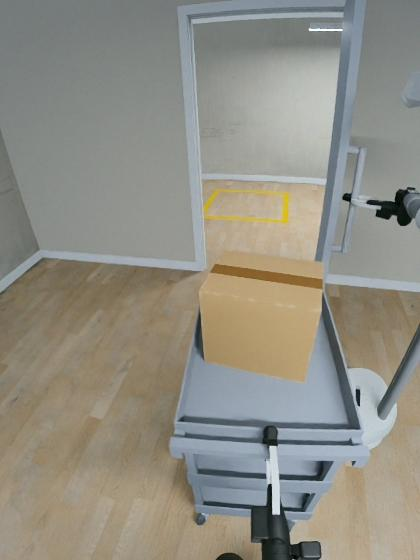

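Call:
move(blocking=false, r1={"base": {"translate_m": 0.045}, "pace": "slow"}, cameras=[])

Call:
wait(seconds=4, cameras=["r1_head_camera"])

Scene clock: 1409.93 s.
move: r1 moving
r1.base_odometry: x=-3.360 y=-1.277 heading=+0.953
r1.turned_by_wheels: +0.000
r1.turned_by_imu: -0.001
r1.base_tilt: forward=-1.6 right=+1.3
r1.lidar_m: 0.39 0.42 2.54 2.55 2.84 3.39 3.38 2.62 2.20 2.18 1.15 0.42
r1.base_status: translate_m moving
r1.joint_positions: lift_m=+0.665 arm_m=+0.000 wrist_yaw_rad=-0.008 wrist_pitch_rad=-0.005 wrist_roll_rad=+1.569 gripper_m=+0.110
r1.joint_status: not commanded
r1.measured_speeds: translate_m=+0.048 strafe_m=+0.000 rotate_rad=-0.001 lift_m=+0.000 arm_m=+0.000 wrist_yaw_rad=+0.000 wrist_pitch_rad=+0.000 wrist_roll_rad=+0.000
r1.motor_effort: lift_m=+17(17) arm_m=+4(4) wheel_0=+4(8) wheel_1=+5(6) wheel_2=-10(12)
r1.servo_current: wrist_yaw_rad=59(85) wrist_pitch_rad=52(65) wrist_roll_rad=39(59) gripper_m=39(46)
r1.hand_pose: x=+0.4586 y=-0.0896 z=+0.8449 quat_wxyz=(+0.708, +0.706, -0.005, -0.001) (m; r1's base frame)
r1.wrist_depth_mm: - - - 229 227 1756 1255 / - - - 229 229 1921 - / - 621 433 231 231 - - / - 439 439 232 231 - - / - 462 459 232 233 - - / - 488 191 188 186 - - / - - 500 150 236 585 -
r2.base_odometry: x=-3.882 y=+0.093 heading=-2.122
r2.turned_by_wheels: +0.000
r2.turned_by_imu: +0.000
r2.base_tilt: forward=-0.7 right=+0.0
r2.lidar_m: 0.72 0.37 1.93 0.26 0.29 0.39 1.14 2.44 1.80 1.73 1.79 1.38
r2.base_status: not commanded
r2.joint_positions: lift_m=+0.920 arm_m=+0.000 wrist_yaw_rad=+1.050 wrist_pitch_rad=+0.001 wrist_roll_rad=+0.000 gripper_m=-0.026
r2.joint_status: not commanded
r2.measured_speeds: all 0
r2.motor_effort: lift_m=+21(21) arm_m=-4(5) wheel_0=-4(4) wheel_1=-9(9) wheel_2=+10(10)
r2.servo_current: wrist_yaw_rad=208(208) wrist_pitch_rad=39(46) wrist_roll_rad=52(52) gripper_m=124(124)
r2.contact_limits: strafe_m 0.8
r2.hand_pose: x=+0.3902 y=+0.2067 z=+1.0977 quat_wxyz=(+0.865, +0.000, +0.000, +0.501) (m; r2's base frame)
r2.wrist_depth_mm: - - 222 164 274 303 334 / - - 223 166 274 303 340 / - - 225 165 276 304 340 / - - 226 165 277 306 343 / - - 227 166 279 307 345 / - - 219 167 178 310 345 / - - 222 - 286 296 349
pictures: none
No camera images: "cameras" was empty.

Scene clock: 1411.07 s.
earlier move: r1 done
r1.base_odometry: x=-3.341 y=-1.251 heading=+0.953
r1.turned_by_wheels: +0.000
r1.turned_by_imu: +0.000
r1.base_tilt: forward=-1.5 right=+1.3
r1.lidar_m: 0.41 2.64 2.56 2.54 2.85 3.44 3.41 2.65 2.19 2.19 1.06 0.44
r1.base_status: done
r1.joint_positions: lift_m=+0.665 arm_m=+0.000 wrist_yaw_rad=-0.003 wrist_pitch_rad=+0.000 wrist_roll_rad=+1.569 gripper_m=+0.110
r1.joint_status: not commanded
r1.measured_speeds: all 0
r1.motor_effort: lift_m=+17(17) arm_m=+4(4) wheel_0=+2(8) wheel_1=+2(6) wheel_2=-1(13)
r1.servo_current: wrist_yaw_rad=52(85) wrist_pitch_rad=39(65) wrist_roll_rad=46(65) gripper_m=39(52)
r1.hand_pose: x=+0.4590 y=-0.0882 z=+0.8433 quat_wxyz=(+0.708, +0.706, -0.001, -0.001) (m; r1's base frame)
r1.wrist_depth_mm: - - 1098 238 241 1863 - / - - 539 242 243 - - / - 445 445 244 244 - - / - 466 462 247 248 - - / - 484 484 250 250 - - / - 508 190 252 198 - - / - - - 142 255 1808 -
r2.base_odometry: x=-3.882 y=+0.093 heading=-2.122
r2.turned_by_wheels: +0.000
r2.turned_by_imu: +0.000
r2.base_tilt: forward=-0.6 right=+0.1
r2.lidar_m: 0.73 0.36 0.26 0.25 0.25 0.35 - 2.38 1.76 1.72 1.80 1.35
r2.base_status: not commanded
r2.joint_positions: lift_m=+0.920 arm_m=+0.000 wrist_yaw_rad=+1.050 wrist_pitch_rad=+0.001 wrist_roll_rad=+0.000 gripper_m=-0.026
r2.joint_status: not commanded
r2.measured_speeds: all 0
r2.on_its_own: wrist_yaw_rad is at rest, and its servo_current (189 mA) is outside its rest range (0 to 104 mA)
r2.motor_effort: lift_m=+20(21) arm_m=-4(5) wheel_0=-4(4) wheel_1=-9(9) wheel_2=+10(10)
r2.servo_current: wrist_yaw_rad=189(208) wrist_pitch_rad=46(52) wrist_roll_rad=52(59) gripper_m=111(124)
r2.contact_limits: strafe_m 0.8
r2.hand_pose: x=+0.3902 y=+0.2067 z=+1.0977 quat_wxyz=(+0.865, +0.000, +0.000, +0.501) (m; r2's base frame)
r2.wrist_depth_mm: - - 223 164 273 303 332 / - - 224 166 273 304 342 / - - 224 165 274 304 342 / - - 225 165 278 307 343 / - - 227 166 281 307 343 / - - 218 167 178 310 347 / - - 222 - 286 296 353
wait: 1.13 of 4 s (r1 has come to rest)
pictures: r1_head_camera
Images, in order (width x height): r1_head_camera 420x560.

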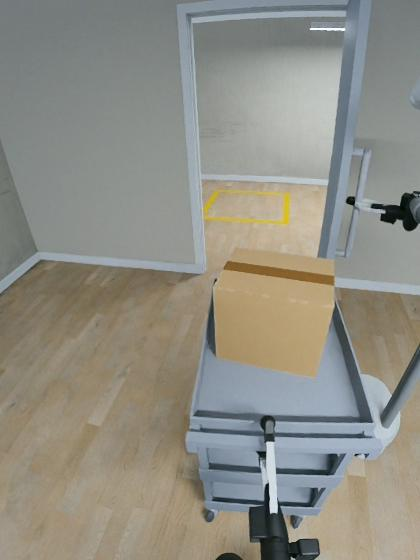

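Call:
move(blocking=false, r1={"base": {"strafe_m": -0.055}, "pace": "slow"}, cameras=[])

Call:
wait(seconds=4, cameras=[])

Call:
move(blocking=false, r1={"base": {"translate_m": 0.06}, "pace": "slow"}, cameras=[])

Call:
wait(seconds=4, cameras=["r1_head_camera"])

Scene clock: 1429.17 s.
move: r1 moving
r1.base_odometry: x=-3.329 y=-1.259 heading=+0.953
r1.turned_by_wheels: +0.000
r1.turned_by_imu: +0.000
r1.base_tilt: forward=-1.6 right=+1.3
r1.lidar_m: 0.41 2.66 2.56 2.56 2.84 3.45 3.44 2.64 2.19 2.17 1.05 0.42
r1.base_status: strafe_m moving
r1.joint_positions: lift_m=+0.665 arm_m=+0.000 wrist_yaw_rad=-0.003 wrist_pitch_rad=+0.000 wrist_roll_rad=+1.569 gripper_m=+0.110
r1.joint_status: not commanded
r1.measured_speeds: translate_m=+0.000 strafe_m=-0.057 rotate_rad=-0.003 lift_m=+0.000 arm_m=+0.000 wrist_yaw_rad=+0.000 wrist_pitch_rad=+0.000 wrist_roll_rad=+0.000
r1.motor_effort: lift_m=+16(17) arm_m=+4(4) wheel_0=+6(9) wheel_1=-9(9) wheel_2=+0(2)
r1.servo_current: wrist_yaw_rad=65(65) wrist_pitch_rad=39(46) wrist_roll_rad=65(65) gripper_m=39(52)
r1.hand_pose: x=+0.4590 y=-0.0882 z=+0.8433 quat_wxyz=(+0.708, +0.706, -0.001, -0.001) (m; r1's base frame)
r1.wrist_depth_mm: - - 1078 237 239 1808 - / - 1118 - 241 242 - - / - 439 442 243 244 - - / - 459 462 246 246 - - / - 484 477 248 249 - - / - 496 190 251 198 - - / - - - 142 255 1756 -
r2.base_odometry: x=-3.882 y=+0.093 heading=-2.122
r2.turned_by_wheels: +0.000
r2.turned_by_imu: +0.000
r2.base_tilt: forward=-0.6 right=+0.1
r2.lidar_m: 0.72 0.37 0.29 0.25 0.25 0.35 1.09 2.40 1.80 1.72 1.81 1.35
r2.base_status: not commanded
r2.joint_positions: lift_m=+0.920 arm_m=+0.000 wrist_yaw_rad=+1.050 wrist_pitch_rad=+0.001 wrist_roll_rad=+0.000 gripper_m=-0.026
r2.joint_status: not commanded
r2.measured_speeds: all 0
r2.motor_effort: lift_m=+20(21) arm_m=-4(5) wheel_0=-4(4) wheel_1=-9(9) wheel_2=+10(10)
r2.servo_current: wrist_yaw_rad=202(208) wrist_pitch_rad=39(46) wrist_roll_rad=46(59) gripper_m=111(117)
r2.contact_limits: strafe_m 0.8
r2.hand_pose: x=+0.3902 y=+0.2067 z=+1.0977 quat_wxyz=(+0.865, +0.000, +0.000, +0.501) (m; r2's base frame)
r2.wrist_depth_mm: - - 223 164 273 304 332 / - - 223 165 274 304 340 / - - 224 165 276 306 342 / - - 225 165 277 304 343 / - - 226 166 278 309 343 / - - 218 167 178 310 351 / - - 222 - 286 294 349
pictures: none
No camera images: "cameras" was empty.

Scene clock: 1430.33 s.
earlier move: r1 done
r1.base_odometry: x=-3.297 y=-1.282 heading=+0.953
r1.turned_by_wheels: +0.000
r1.turned_by_imu: +0.000
r1.base_tilt: forward=-1.6 right=+1.3
r1.lidar_m: 0.40 0.45 2.60 2.58 2.89 3.45 3.43 2.57 2.16 2.14 2.39 0.41
r1.base_status: done
r1.joint_positions: lift_m=+0.665 arm_m=+0.000 wrist_yaw_rad=-0.003 wrist_pitch_rad=+0.000 wrist_roll_rad=+1.569 gripper_m=+0.110
r1.joint_status: not commanded
r1.measured_speeds: all 0
r1.motor_effort: lift_m=+17(17) arm_m=+4(4) wheel_0=+4(9) wheel_1=-3(9) wheel_2=+0(2)
r1.servo_current: wrist_yaw_rad=46(65) wrist_pitch_rad=39(52) wrist_roll_rad=52(65) gripper_m=39(52)
r1.hand_pose: x=+0.4590 y=-0.0882 z=+0.8433 quat_wxyz=(+0.708, +0.706, -0.001, -0.001) (m; r1's base frame)
r1.wrist_depth_mm: - - 991 235 236 1708 1182 / - 1078 1098 236 238 1708 - / - 504 436 240 241 - - / - 449 445 243 243 - - / - 466 466 244 245 - - / - 480 190 248 201 - - / - 512 512 142 251 1708 -
r2.base_odometry: x=-3.882 y=+0.093 heading=-2.122
r2.turned_by_wheels: +0.000
r2.turned_by_imu: +0.000
r2.base_tilt: forward=-0.6 right=+0.0
r2.lidar_m: 0.71 0.38 0.26 0.25 0.25 0.33 1.04 2.40 1.80 1.71 1.82 1.36
r2.base_status: not commanded
r2.joint_positions: lift_m=+0.920 arm_m=+0.000 wrist_yaw_rad=+1.050 wrist_pitch_rad=+0.001 wrist_roll_rad=+0.000 gripper_m=-0.026
r2.joint_status: not commanded
r2.measured_speeds: all 0
r2.on_its_own: wrist_yaw_rad is at rest, and its servo_current (208 mA) is outside its rest range (0 to 104 mA)
r2.motor_effort: lift_m=+20(21) arm_m=-4(5) wheel_0=-3(4) wheel_1=-9(9) wheel_2=+10(10)
r2.servo_current: wrist_yaw_rad=208(215) wrist_pitch_rad=46(52) wrist_roll_rad=46(59) gripper_m=111(117)
r2.contact_limits: strafe_m 0.8
r2.hand_pose: x=+0.3902 y=+0.2067 z=+1.0977 quat_wxyz=(+0.865, +0.000, +0.000, +0.501) (m; r2's base frame)
r2.wrist_depth_mm: - - 223 164 273 303 334 / - - 224 165 274 304 340 / - - 224 164 274 303 342 / - - 225 166 277 307 342 / - - 226 166 278 307 345 / - - 218 167 178 309 347 / - - 221 - 286 296 351
wait: 1.17 of 4 s (r1 has come to rest)
pictures: none
No camera images: "cameras" was empty.

Scene clock: 1430.83 s.
move: r1 moving
r1.base_odometry: x=-3.289 y=-1.272 heading=+0.954
r1.turned_by_wheels: +0.000
r1.turned_by_imu: +0.000
r1.base_tilt: forward=-1.6 right=+1.3
r1.lidar_m: 0.39 0.41 2.59 2.57 2.89 3.45 3.44 2.59 2.16 2.15 2.40 0.42
r1.base_status: translate_m moving
r1.joint_positions: lift_m=+0.665 arm_m=+0.000 wrist_yaw_rad=-0.003 wrist_pitch_rad=+0.000 wrist_roll_rad=+1.569 gripper_m=+0.110
r1.joint_status: not commanded
r1.measured_speeds: translate_m=+0.049 strafe_m=+0.001 rotate_rad=+0.002 lift_m=+0.000 arm_m=+0.000 wrist_yaw_rad=+0.000 wrist_pitch_rad=+0.000 wrist_roll_rad=+0.000
r1.motor_effort: lift_m=+17(17) arm_m=+4(4) wheel_0=+4(6) wheel_1=+6(6) wheel_2=-6(7)
r1.servo_current: wrist_yaw_rad=46(65) wrist_pitch_rad=46(46) wrist_roll_rad=39(52) gripper_m=39(46)
r1.hand_pose: x=+0.4590 y=-0.0882 z=+0.8433 quat_wxyz=(+0.708, +0.706, -0.001, -0.001) (m; r1's base frame)
r1.wrist_depth_mm: - - 976 224 226 1708 1160 / - - 1098 227 227 1708 - / - 473 449 228 230 - - / - 430 436 232 233 - - / - 455 455 234 235 - - / - 469 190 236 201 - - / - 504 496 142 240 1808 -
r2.base_odometry: x=-3.882 y=+0.093 heading=-2.122
r2.turned_by_wheels: +0.000
r2.turned_by_imu: +0.000
r2.base_tilt: forward=-0.6 right=+0.1
r2.lidar_m: 0.72 0.36 0.27 0.25 0.25 0.32 0.99 2.39 1.79 1.72 1.79 1.36
r2.base_status: not commanded
r2.joint_positions: lift_m=+0.920 arm_m=+0.000 wrist_yaw_rad=+1.050 wrist_pitch_rad=+0.001 wrist_roll_rad=+0.000 gripper_m=-0.026
r2.joint_status: not commanded
r2.measured_speeds: all 0
r2.motor_effort: lift_m=+20(21) arm_m=-4(5) wheel_0=-4(4) wheel_1=-9(9) wheel_2=+10(10)
r2.servo_current: wrist_yaw_rad=215(215) wrist_pitch_rad=46(46) wrist_roll_rad=46(52) gripper_m=117(117)
r2.contact_limits: strafe_m 0.8
r2.hand_pose: x=+0.3902 y=+0.2067 z=+1.0977 quat_wxyz=(+0.865, +0.000, +0.000, +0.501) (m; r2's base frame)
r2.wrist_depth_mm: - - 223 165 272 303 332 / - - 223 166 273 304 340 / - - 224 165 276 303 340 / - - 224 165 277 306 342 / - - 227 166 278 309 345 / - - 218 167 178 309 345 / - - 222 - 286 297 349
pictures: none
No camera images: "cameras" was empty.

Scene clock: 1432.17 s.
earlier move: r1 done
r1.base_odometry: x=-3.262 y=-1.234 heading=+0.953
r1.turned_by_wheels: +0.000
r1.turned_by_imu: -0.001
r1.base_tilt: forward=-1.6 right=+1.3
r1.lidar_m: 0.36 0.40 2.59 2.56 2.89 3.50 3.48 2.59 2.13 2.15 0.93 0.40
r1.base_status: done
r1.joint_positions: lift_m=+0.665 arm_m=+0.000 wrist_yaw_rad=-0.003 wrist_pitch_rad=+0.000 wrist_roll_rad=+1.569 gripper_m=+0.110
r1.joint_status: not commanded
r1.measured_speeds: all 0
r1.motor_effort: lift_m=+17(17) arm_m=+4(4) wheel_0=+1(7) wheel_1=+4(6) wheel_2=-6(7)
r1.servo_current: wrist_yaw_rad=59(65) wrist_pitch_rad=39(52) wrist_roll_rad=46(72) gripper_m=39(46)
r1.hand_pose: x=+0.4590 y=-0.0882 z=+0.8433 quat_wxyz=(+0.708, +0.706, -0.001, -0.001) (m; r1's base frame)
r1.wrist_depth_mm: - - - 196 197 1756 1205 / - 1042 - 198 198 1661 - / - 427 421 200 200 - - / - 404 404 201 202 - - / - 421 424 202 202 - - / - 208 436 204 204 185 - / - 459 459 143 206 1756 -
r2.base_odometry: x=-3.882 y=+0.093 heading=-2.122
r2.turned_by_wheels: +0.000
r2.turned_by_imu: +0.000
r2.base_tilt: forward=-0.6 right=+0.1
r2.lidar_m: 0.73 0.39 0.28 0.25 0.25 0.33 - 2.40 1.77 1.72 1.81 1.37
r2.base_status: not commanded
r2.joint_positions: lift_m=+0.920 arm_m=+0.000 wrist_yaw_rad=+1.050 wrist_pitch_rad=+0.001 wrist_roll_rad=+0.000 gripper_m=-0.026
r2.joint_status: not commanded
r2.measured_speeds: all 0
r2.on_its_own: wrist_yaw_rad is at rest, and its servo_current (215 mA) is outside its rest range (0 to 104 mA)
r2.motor_effort: lift_m=+21(21) arm_m=-4(5) wheel_0=-3(4) wheel_1=-9(9) wheel_2=+10(10)
r2.servo_current: wrist_yaw_rad=215(215) wrist_pitch_rad=46(46) wrist_roll_rad=52(59) gripper_m=111(117)
r2.contact_limits: strafe_m 0.8
r2.hand_pose: x=+0.3902 y=+0.2067 z=+1.0977 quat_wxyz=(+0.865, +0.000, +0.000, +0.501) (m; r2's base frame)
r2.wrist_depth_mm: - - 223 164 273 301 334 / - - 223 166 273 304 340 / - - 223 165 276 304 342 / - - 224 165 276 306 342 / - - 225 166 279 307 345 / - - 218 167 178 310 347 / - - 222 - 285 296 349
wait: 1.33 of 4 s (r1 has come to rest)
pictures: r1_head_camera
Images, in order (width x height): r1_head_camera 420x560.

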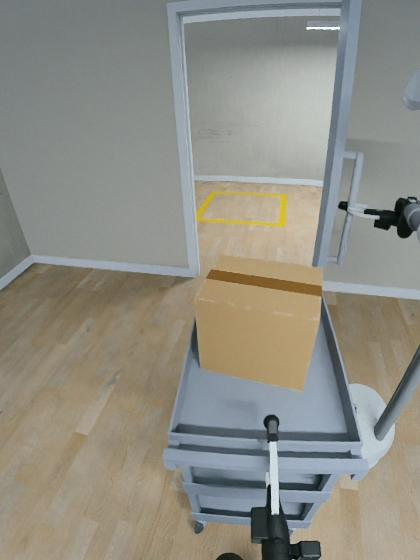

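Call:
move(blocking=false, r1={"joints": {"gripper_m": -0.031}}, cameras=[])

Call:
wait(seconds=4, cameras=[])

Call:
move(blocking=false, r1={"base": {"translate_m": 0.18, "strafe_m": 0.03}, "pace": "slow"}, cameras=[])

Call:
wait(seconds=6, cameras=["r1_head_camera","r2_head_left_camera"])

Scene clock: 1439.63 s.
move: r1 moving
r1.base_odometry: x=-3.262 y=-1.234 heading=+0.953
r1.turned_by_wheels: +0.000
r1.turned_by_imu: +0.000
r1.base_tilt: forward=-1.6 right=+1.3
r1.lidar_m: 0.35 0.41 2.58 2.58 2.90 3.50 3.50 2.60 2.16 2.15 0.91 0.40
r1.base_status: not commanded
r1.joint_positions: lift_m=+0.665 arm_m=+0.000 wrist_yaw_rad=-0.003 wrist_pitch_rad=+0.003 wrist_roll_rad=+1.569 gripper_m=+0.095
r1.joint_status: gripper_m moving
r1.measured_speeds: translate_m=+0.000 strafe_m=+0.000 rotate_rad=+0.000 lift_m=+0.000 arm_m=+0.000 wrist_yaw_rad=+0.000 wrist_pitch_rad=+0.027 wrist_roll_rad=+0.000
r1.motor_effort: lift_m=+17(17) arm_m=+4(4) wheel_0=+1(2) wheel_1=+3(4) wheel_2=-6(6)
r1.servo_current: wrist_yaw_rad=46(59) wrist_pitch_rad=46(46) wrist_roll_rad=52(59) gripper_m=124(124)
r1.hand_pose: x=+0.4590 y=-0.0882 z=+0.8425 quat_wxyz=(+0.708, +0.706, +0.000, -0.002) (m; r1's base frame)
r1.wrist_depth_mm: - - 931 196 197 1618 1205 / - - - 198 199 1576 - / - 418 397 199 200 - - / - 404 404 201 202 - - / - 418 418 202 203 - - / - 213 209 204 204 - - / - 459 452 144 206 1983 -
r2.base_odometry: x=-3.882 y=+0.093 heading=-2.122
r2.turned_by_wheels: +0.000
r2.turned_by_imu: +0.000
r2.base_tilt: forward=-0.7 right=+0.1
r2.lidar_m: 0.73 0.38 0.27 0.25 0.25 0.35 - 2.40 1.80 1.72 1.83 1.37
r2.base_status: not commanded
r2.joint_positions: lift_m=+0.920 arm_m=+0.000 wrist_yaw_rad=+1.050 wrist_pitch_rad=+0.001 wrist_roll_rad=+0.000 gripper_m=-0.026
r2.joint_status: not commanded
r2.measured_speeds: all 0
r2.motor_effort: lift_m=+20(21) arm_m=-5(5) wheel_0=-3(4) wheel_1=-9(9) wheel_2=+10(10)
r2.servo_current: wrist_yaw_rad=208(208) wrist_pitch_rad=39(52) wrist_roll_rad=46(52) gripper_m=111(117)
r2.contact_limits: strafe_m 0.8
r2.hand_pose: x=+0.3902 y=+0.2067 z=+1.0977 quat_wxyz=(+0.865, +0.000, +0.000, +0.501) (m; r2's base frame)
r2.wrist_depth_mm: - - 222 164 273 301 334 / - - 223 166 273 303 340 / - - 224 165 274 304 340 / - - 224 165 278 306 342 / - - 225 166 278 307 345 / - - 219 167 178 310 347 / - - 221 - 285 296 351
pictures: none
No camera images: "cameras" was empty.

Scene clock: 1441.27 s.
earlier move: r1 done
r1.base_odometry: x=-3.262 y=-1.233 heading=+0.954
r1.turned_by_wheels: +0.000
r1.turned_by_imu: +0.000
r1.base_tilt: forward=-1.5 right=+1.3
r1.lidar_m: 0.33 0.37 2.60 2.59 2.89 3.50 3.50 2.56 2.17 2.15 0.91 0.37
r1.base_status: not commanded
r1.joint_positions: lift_m=+0.665 arm_m=+0.000 wrist_yaw_rad=-0.003 wrist_pitch_rad=+0.012 wrist_roll_rad=+1.569 gripper_m=-0.029
r1.joint_status: all done
r1.measured_speeds: all 0
r1.motor_effort: lift_m=+17(17) arm_m=-4(4) wheel_0=+0(2) wheel_1=+2(4) wheel_2=+0(6)
r1.servo_current: wrist_yaw_rad=52(72) wrist_pitch_rad=65(78) wrist_roll_rad=39(65) gripper_m=117(351)
r1.hand_pose: x=+0.4591 y=-0.0882 z=+0.8400 quat_wxyz=(+0.708, +0.706, +0.003, -0.005) (m; r1's base frame)
r1.wrist_depth_mm: - - 112 172 172 1618 - / - - 113 174 175 - - / 368 373 115 176 177 - - / 384 382 116 178 179 - - / - 399 118 180 182 - - / - 413 120 182 184 165 - / - 168 121 185 185 160 -
r2.base_odometry: x=-3.882 y=+0.093 heading=-2.122
r2.turned_by_wheels: +0.000
r2.turned_by_imu: +0.000
r2.base_tilt: forward=-0.7 right=+0.0
r2.lidar_m: 0.74 0.36 0.27 0.26 0.26 0.35 - 2.40 1.78 1.72 1.82 1.36
r2.base_status: not commanded
r2.joint_positions: lift_m=+0.920 arm_m=+0.000 wrist_yaw_rad=+1.050 wrist_pitch_rad=+0.001 wrist_roll_rad=+0.000 gripper_m=-0.026
r2.joint_status: not commanded
r2.measured_speeds: all 0
r2.on_its_own: wrist_yaw_rad is at rest, and its servo_current (195 mA) is outside its rest range (0 to 104 mA)
r2.motor_effort: lift_m=+20(21) arm_m=-4(5) wheel_0=-4(4) wheel_1=-9(9) wheel_2=+10(10)
r2.servo_current: wrist_yaw_rad=195(221) wrist_pitch_rad=39(52) wrist_roll_rad=59(59) gripper_m=111(117)
r2.contact_limits: strafe_m 0.8
r2.hand_pose: x=+0.3902 y=+0.2067 z=+1.0977 quat_wxyz=(+0.865, +0.000, +0.000, +0.501) (m; r2's base frame)
r2.wrist_depth_mm: - - 221 164 273 303 330 / - - 223 166 273 303 340 / - - 224 165 274 303 342 / - - 225 166 277 306 343 / - - 226 166 278 306 345 / - - 218 166 178 310 345 / - - 222 - 287 296 349
wait: 1.63 of 4 s (r1 has come to rest)
pictures: none
No camera images: "cameras" was empty.

Scene clock: 1441.77 s.
move: r1 moving
r1.base_odometry: x=-3.256 y=-1.222 heading=+0.954
r1.turned_by_wheels: +0.000
r1.turned_by_imu: +0.000
r1.base_tilt: forward=-1.6 right=+1.3
r1.lidar_m: 0.32 0.38 2.58 2.58 2.89 3.50 3.50 2.59 2.17 2.16 0.92 0.38
r1.base_status: translate_m moving; strafe_m moving
r1.joint_positions: lift_m=+0.665 arm_m=+0.000 wrist_yaw_rad=-0.003 wrist_pitch_rad=+0.012 wrist_roll_rad=+1.569 gripper_m=-0.029
r1.joint_status: not commanded
r1.measured_speeds: translate_m=+0.048 strafe_m=+0.008 rotate_rad=+0.000 lift_m=+0.000 arm_m=+0.000 wrist_yaw_rad=+0.000 wrist_pitch_rad=+0.000 wrist_roll_rad=+0.000
r1.motor_effort: lift_m=+17(17) arm_m=+4(4) wheel_0=+5(8) wheel_1=+5(7) wheel_2=-7(10)
r1.servo_current: wrist_yaw_rad=59(65) wrist_pitch_rad=59(72) wrist_roll_rad=59(59) gripper_m=111(124)
r1.hand_pose: x=+0.4590 y=-0.0882 z=+0.8400 quat_wxyz=(+0.708, +0.706, +0.003, -0.005) (m; r1's base frame)
r1.wrist_depth_mm: - - 115 175 176 1576 1118 / - - 116 176 177 1499 - / 368 370 116 177 179 - - / 382 384 118 180 180 - - / - 394 119 181 182 - - / - 407 120 181 183 160 - / - 166 121 183 185 160 -
r2.base_odometry: x=-3.882 y=+0.093 heading=-2.122
r2.turned_by_wheels: +0.000
r2.turned_by_imu: +0.000
r2.base_tilt: forward=-0.6 right=+0.1
r2.lidar_m: 0.74 0.38 0.26 0.25 0.25 0.34 1.12 2.42 1.80 1.73 1.82 1.34
r2.base_status: not commanded
r2.joint_positions: lift_m=+0.920 arm_m=+0.000 wrist_yaw_rad=+1.050 wrist_pitch_rad=+0.001 wrist_roll_rad=+0.000 gripper_m=-0.026
r2.joint_status: not commanded
r2.measured_speeds: all 0
r2.motor_effort: lift_m=+20(21) arm_m=-5(5) wheel_0=-4(4) wheel_1=-9(9) wheel_2=+10(10)
r2.servo_current: wrist_yaw_rad=208(208) wrist_pitch_rad=39(39) wrist_roll_rad=46(59) gripper_m=104(111)
r2.contact_limits: strafe_m 0.8
r2.hand_pose: x=+0.3902 y=+0.2067 z=+1.0977 quat_wxyz=(+0.865, +0.000, +0.000, +0.501) (m; r2's base frame)
r2.wrist_depth_mm: - - 222 164 273 301 332 / - - 223 166 273 304 340 / - - 224 165 274 304 342 / - - 224 166 276 306 343 / - - 226 166 278 307 345 / - - 218 167 177 310 345 / - - 222 - 286 296 349
pictures: none
No camera images: "cameras" was empty.

Scene clock: 1444.37 s.
earlier move: r1 done
r1.base_odometry: x=-3.182 y=-1.070 heading=+0.953
r1.turned_by_wheels: -0.001
r1.turned_by_imu: -0.002
r1.base_tilt: forward=-1.6 right=+1.3
r1.lidar_m: 0.35 0.41 2.53 2.52 2.83 3.68 3.67 2.68 2.22 2.22 0.74 0.37
r1.base_status: done
r1.joint_positions: lift_m=+0.665 arm_m=+0.000 wrist_yaw_rad=-0.007 wrist_pitch_rad=+0.012 wrist_roll_rad=+1.569 gripper_m=-0.029
r1.joint_status: not commanded
r1.measured_speeds: all 0
r1.motor_effort: lift_m=+17(17) arm_m=+4(4) wheel_0=-3(8) wheel_1=+2(8) wheel_2=-8(14)
r1.servo_current: wrist_yaw_rad=33(78) wrist_pitch_rad=65(72) wrist_roll_rad=46(65) gripper_m=111(124)
r1.hand_pose: x=+0.4586 y=-0.0895 z=+0.8400 quat_wxyz=(+0.708, +0.706, +0.002, -0.007) (m; r1's base frame)
r1.wrist_depth_mm: - - 101 159 160 1576 - / 382 377 105 164 164 - - / 357 362 107 168 170 - - / 392 387 110 173 173 - - / 1863 410 113 177 179 - - / - 430 117 182 183 160 - / - 170 120 186 187 508 -
r2.base_odometry: x=-3.882 y=+0.093 heading=-2.122
r2.turned_by_wheels: +0.000
r2.turned_by_imu: +0.000
r2.base_tilt: forward=-0.6 right=+0.0
r2.lidar_m: 0.71 0.39 0.25 0.25 0.25 0.37 - 2.41 1.77 1.71 1.81 1.36
r2.base_status: not commanded
r2.joint_positions: lift_m=+0.920 arm_m=+0.000 wrist_yaw_rad=+1.050 wrist_pitch_rad=+0.001 wrist_roll_rad=+0.000 gripper_m=-0.026
r2.joint_status: not commanded
r2.measured_speeds: all 0
r2.on_its_own: wrist_yaw_rad is at rest, and its servo_current (208 mA) is outside its rest range (0 to 104 mA)
r2.motor_effort: lift_m=+20(21) arm_m=-4(5) wheel_0=-3(4) wheel_1=-9(9) wheel_2=+10(10)
r2.servo_current: wrist_yaw_rad=208(208) wrist_pitch_rad=39(46) wrist_roll_rad=46(65) gripper_m=111(117)
r2.contact_limits: strafe_m 0.8
r2.hand_pose: x=+0.3902 y=+0.2067 z=+1.0977 quat_wxyz=(+0.865, +0.000, +0.000, +0.501) (m; r2's base frame)
r2.wrist_depth_mm: - - 223 164 273 301 336 / - - 223 165 273 304 338 / - - 224 165 274 304 342 / - - 225 165 276 307 343 / - - 226 166 278 307 345 / - - 219 167 178 309 347 / - - 221 - 286 296 355
wait: 2.60 of 6 s (r1 has come to rest)
pictures: r1_head_camera, r2_head_left_camera
Images, in order (width x height): r1_head_camera 420x560, r2_head_left_camera 420x672.

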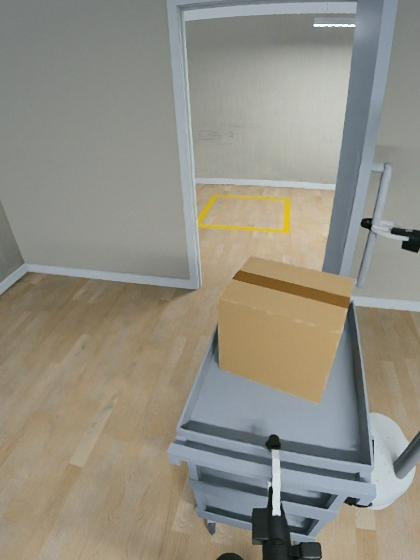

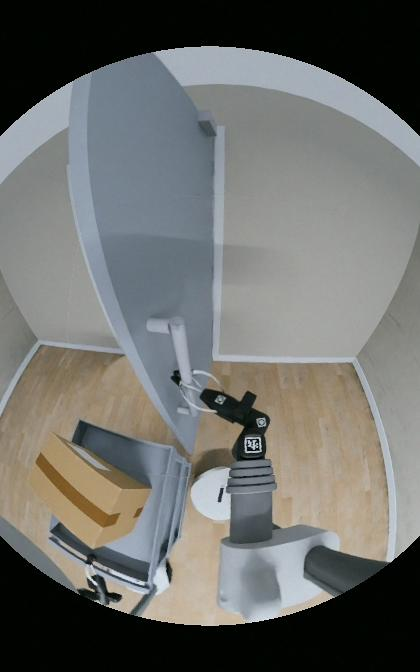

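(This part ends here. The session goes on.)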